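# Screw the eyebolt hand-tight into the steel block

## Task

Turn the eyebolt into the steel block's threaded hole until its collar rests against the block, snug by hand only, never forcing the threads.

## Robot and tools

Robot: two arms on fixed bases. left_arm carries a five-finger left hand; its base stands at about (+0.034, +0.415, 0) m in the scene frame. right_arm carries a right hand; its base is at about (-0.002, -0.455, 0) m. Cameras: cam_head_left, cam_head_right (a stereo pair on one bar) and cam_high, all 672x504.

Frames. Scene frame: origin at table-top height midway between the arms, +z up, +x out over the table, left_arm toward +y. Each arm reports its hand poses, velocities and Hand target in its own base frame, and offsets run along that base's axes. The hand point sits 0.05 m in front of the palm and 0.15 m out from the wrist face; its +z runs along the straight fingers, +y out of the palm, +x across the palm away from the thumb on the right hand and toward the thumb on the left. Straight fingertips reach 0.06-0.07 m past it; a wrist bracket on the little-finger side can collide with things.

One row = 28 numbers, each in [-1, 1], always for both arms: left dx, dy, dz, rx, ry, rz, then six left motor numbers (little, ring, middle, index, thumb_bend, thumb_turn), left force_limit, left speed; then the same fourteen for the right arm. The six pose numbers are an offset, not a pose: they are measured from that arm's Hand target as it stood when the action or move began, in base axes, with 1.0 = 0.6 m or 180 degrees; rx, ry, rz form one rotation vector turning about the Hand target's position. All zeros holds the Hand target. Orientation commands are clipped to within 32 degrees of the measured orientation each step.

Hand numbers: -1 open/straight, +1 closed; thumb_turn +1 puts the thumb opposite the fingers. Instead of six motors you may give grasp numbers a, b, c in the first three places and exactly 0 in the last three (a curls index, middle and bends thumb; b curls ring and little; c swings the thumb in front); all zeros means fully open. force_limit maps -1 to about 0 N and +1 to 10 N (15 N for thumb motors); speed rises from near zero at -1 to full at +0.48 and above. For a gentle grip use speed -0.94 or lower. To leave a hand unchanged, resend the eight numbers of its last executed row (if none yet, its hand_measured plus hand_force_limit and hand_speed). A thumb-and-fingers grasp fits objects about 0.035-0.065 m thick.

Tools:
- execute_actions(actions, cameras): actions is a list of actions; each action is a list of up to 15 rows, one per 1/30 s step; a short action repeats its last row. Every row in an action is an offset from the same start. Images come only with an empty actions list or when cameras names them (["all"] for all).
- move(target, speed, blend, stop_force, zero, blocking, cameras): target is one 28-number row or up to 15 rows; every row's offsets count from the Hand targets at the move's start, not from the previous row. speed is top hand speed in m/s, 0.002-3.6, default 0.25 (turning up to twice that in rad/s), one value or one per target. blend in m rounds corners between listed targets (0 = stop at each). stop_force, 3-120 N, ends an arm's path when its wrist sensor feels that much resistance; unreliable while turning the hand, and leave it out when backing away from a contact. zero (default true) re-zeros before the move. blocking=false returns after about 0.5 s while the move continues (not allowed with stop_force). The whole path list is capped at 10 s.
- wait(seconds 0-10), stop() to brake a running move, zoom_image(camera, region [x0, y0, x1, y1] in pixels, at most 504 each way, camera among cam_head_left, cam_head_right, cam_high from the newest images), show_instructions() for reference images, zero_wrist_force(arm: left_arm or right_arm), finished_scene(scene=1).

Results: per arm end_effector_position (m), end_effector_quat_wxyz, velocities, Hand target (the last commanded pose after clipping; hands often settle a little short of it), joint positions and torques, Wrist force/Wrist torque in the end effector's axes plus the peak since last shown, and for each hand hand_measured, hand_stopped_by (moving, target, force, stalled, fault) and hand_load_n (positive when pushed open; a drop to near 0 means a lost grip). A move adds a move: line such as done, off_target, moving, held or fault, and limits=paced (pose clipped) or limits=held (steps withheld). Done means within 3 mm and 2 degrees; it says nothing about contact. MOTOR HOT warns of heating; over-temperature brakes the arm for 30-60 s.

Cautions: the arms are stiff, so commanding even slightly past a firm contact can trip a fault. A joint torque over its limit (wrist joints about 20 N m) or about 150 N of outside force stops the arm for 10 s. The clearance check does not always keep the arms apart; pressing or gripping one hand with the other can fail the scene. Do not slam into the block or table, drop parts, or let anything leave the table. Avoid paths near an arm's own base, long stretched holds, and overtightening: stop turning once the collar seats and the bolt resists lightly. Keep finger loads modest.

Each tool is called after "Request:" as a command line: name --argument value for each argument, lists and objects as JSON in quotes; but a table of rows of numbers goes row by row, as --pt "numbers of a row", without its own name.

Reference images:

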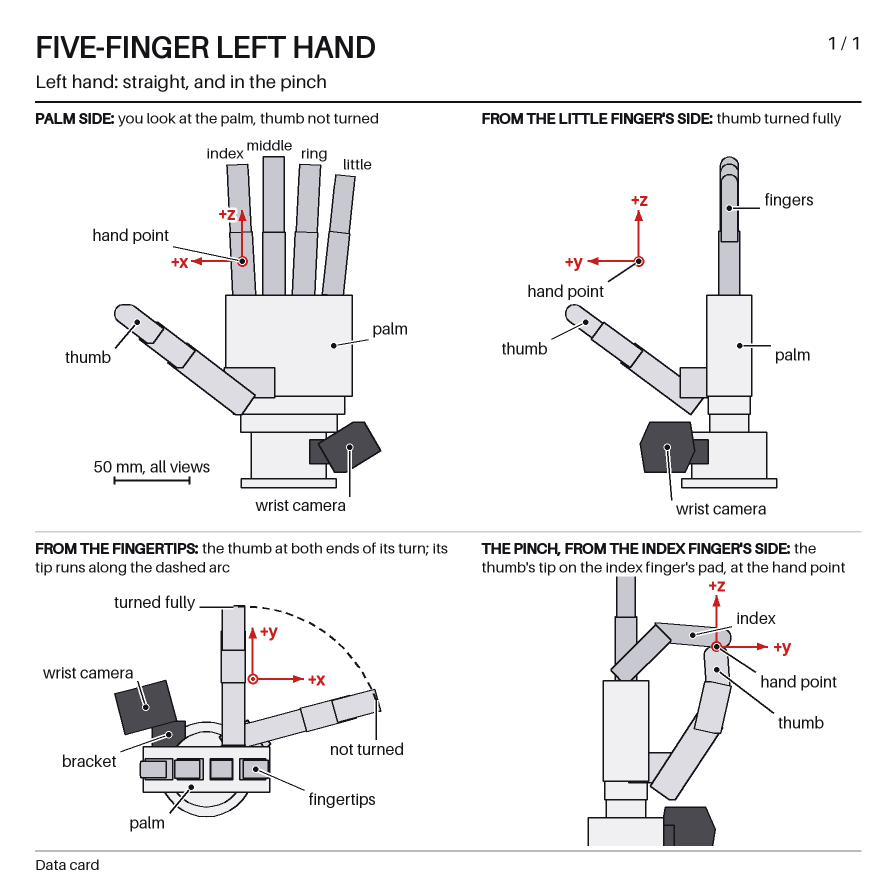

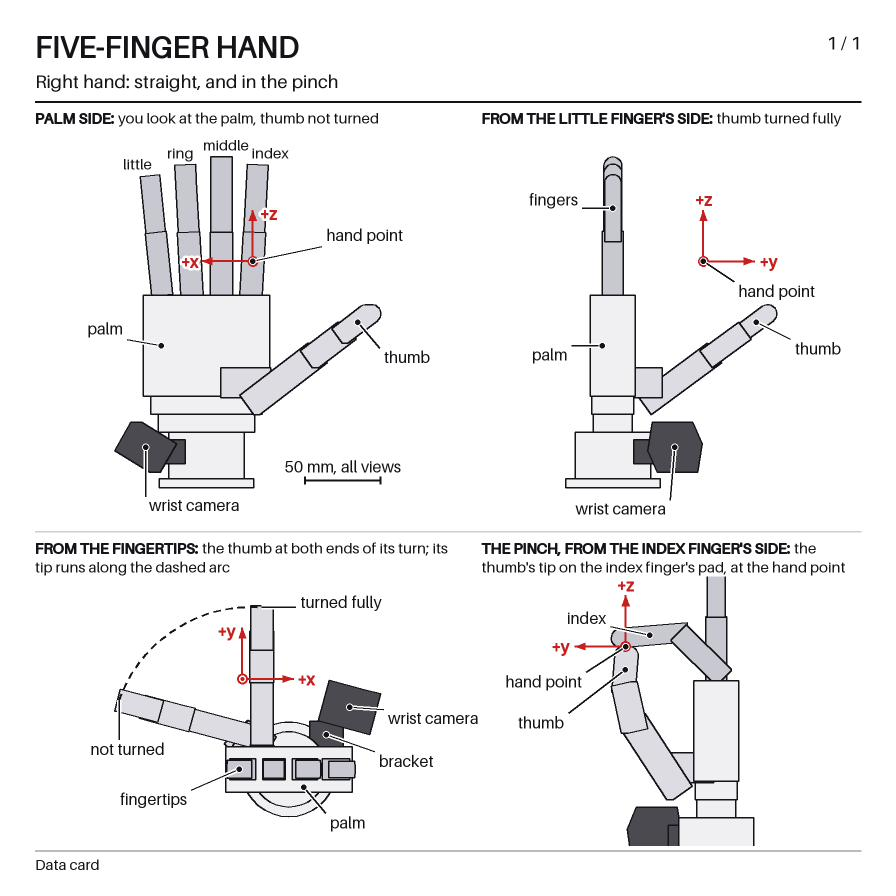

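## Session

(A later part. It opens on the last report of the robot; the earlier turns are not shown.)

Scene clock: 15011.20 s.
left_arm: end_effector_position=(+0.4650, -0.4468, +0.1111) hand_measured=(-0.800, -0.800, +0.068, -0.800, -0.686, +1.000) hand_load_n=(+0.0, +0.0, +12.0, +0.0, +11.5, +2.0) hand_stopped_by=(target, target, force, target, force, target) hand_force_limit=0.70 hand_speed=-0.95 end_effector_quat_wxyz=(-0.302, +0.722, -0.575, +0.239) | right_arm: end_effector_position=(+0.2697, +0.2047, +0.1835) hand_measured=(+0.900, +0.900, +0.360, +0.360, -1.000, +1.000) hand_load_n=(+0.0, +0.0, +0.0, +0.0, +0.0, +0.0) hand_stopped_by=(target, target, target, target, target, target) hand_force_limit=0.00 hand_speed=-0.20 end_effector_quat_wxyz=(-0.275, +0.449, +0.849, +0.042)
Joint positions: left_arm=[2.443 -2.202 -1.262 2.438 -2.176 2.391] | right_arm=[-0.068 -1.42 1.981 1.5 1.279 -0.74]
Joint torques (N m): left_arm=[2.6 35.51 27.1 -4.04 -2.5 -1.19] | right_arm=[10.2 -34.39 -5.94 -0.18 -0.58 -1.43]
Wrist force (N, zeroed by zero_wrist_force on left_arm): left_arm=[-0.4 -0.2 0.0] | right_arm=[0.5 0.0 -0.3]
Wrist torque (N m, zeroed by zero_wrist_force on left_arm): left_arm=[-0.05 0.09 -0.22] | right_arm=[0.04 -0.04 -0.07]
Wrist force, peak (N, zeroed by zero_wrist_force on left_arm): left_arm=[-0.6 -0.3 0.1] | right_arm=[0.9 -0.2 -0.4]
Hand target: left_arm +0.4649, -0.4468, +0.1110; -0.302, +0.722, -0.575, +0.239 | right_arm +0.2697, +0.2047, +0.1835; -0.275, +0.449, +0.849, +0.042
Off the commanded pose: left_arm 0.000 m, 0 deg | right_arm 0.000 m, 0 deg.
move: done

Request:
move --target '[0,0,-0.012,0,0,0,-0.8,-0.8,0.5,-0.8,0.3,1,0.7,-0.95,0,0,0,0,0,0,0.9,0.9,0.36,0.36,-1,1,0,-0.2]' --speed 0.003 --stop_force 3 --cameras '["cam_high"]'

Request:
zoom_image --camera "cam_high" --region '[331, 210, 361, 240]'

Scene clock: 15020.70 s.
left_arm: end_effector_position=(+0.4650, -0.4468, +0.1101) hand_measured=(-0.800, -0.800, +0.068, -0.800, -0.686, +1.000) hand_load_n=(+0.0, +0.0, +11.5, +0.0, +11.5, +1.5) hand_stopped_by=(target, target, force, target, force, target) hand_force_limit=0.70 hand_speed=-0.95 end_effector_quat_wxyz=(-0.302, +0.722, -0.575, +0.239) | right_arm: end_effector_position=(+0.2697, +0.2047, +0.1835) hand_measured=(+0.900, +0.900, +0.360, +0.360, -1.000, +1.000) hand_load_n=(+0.0, +0.0, +0.0, +0.0, +0.0, +0.0) hand_stopped_by=(target, target, target, target, target, target) hand_force_limit=0.00 hand_speed=-0.20 end_effector_quat_wxyz=(-0.275, +0.449, +0.849, +0.042)
Joint positions: left_arm=[2.443 -2.203 -1.263 2.44 -2.176 2.391] | right_arm=[-0.068 -1.42 1.981 1.5 1.279 -0.74]
Joint torques (N m): left_arm=[-7.6 39.83 27.68 -3.93 -1.2 -0.79] | right_arm=[10.13 -34.15 -5.65 -0.11 -0.78 -1.55]
Wrist force (N, zeroed by zero_wrist_force on left_arm): left_arm=[-0.2 -4.9 -2.6] | right_arm=[0.5 -0.1 -0.5]
Wrist torque (N m, zeroed by zero_wrist_force on left_arm): left_arm=[-0.27 0.02 -0.11] | right_arm=[0.03 -0.03 -0.08]
Wrist force, peak (N, zeroed by zero_wrist_force on left_arm): left_arm=[-0.2 -4.9 -2.6] | right_arm=[0.9 -0.2 -0.5]
Hand target: left_arm +0.4650, -0.4468, +0.1101; -0.302, +0.722, -0.575, +0.239 (not the last commanded pose) | right_arm +0.2697, +0.2047, +0.1835; -0.275, +0.449, +0.849, +0.042
Off the commanded pose: left_arm 0.006 m, 0 deg | right_arm 0.000 m, 0 deg.
move: contact (left_arm)
Images, in order (width x height): cam_high 672x504.

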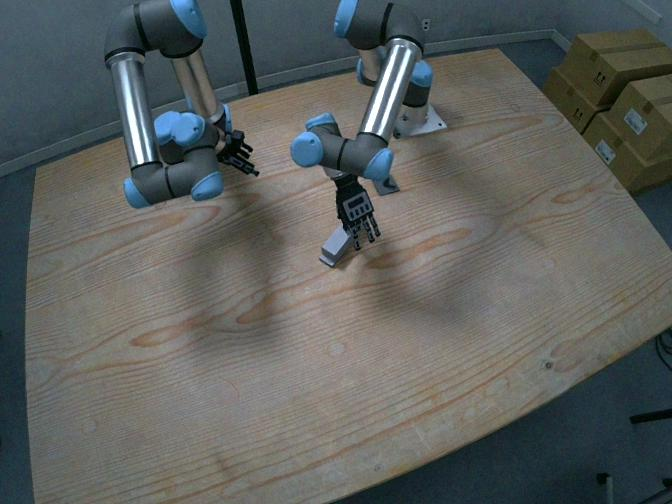

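Scaled by 16.800 from the camera's 672x504 image, which has a finer 960x720 frame.

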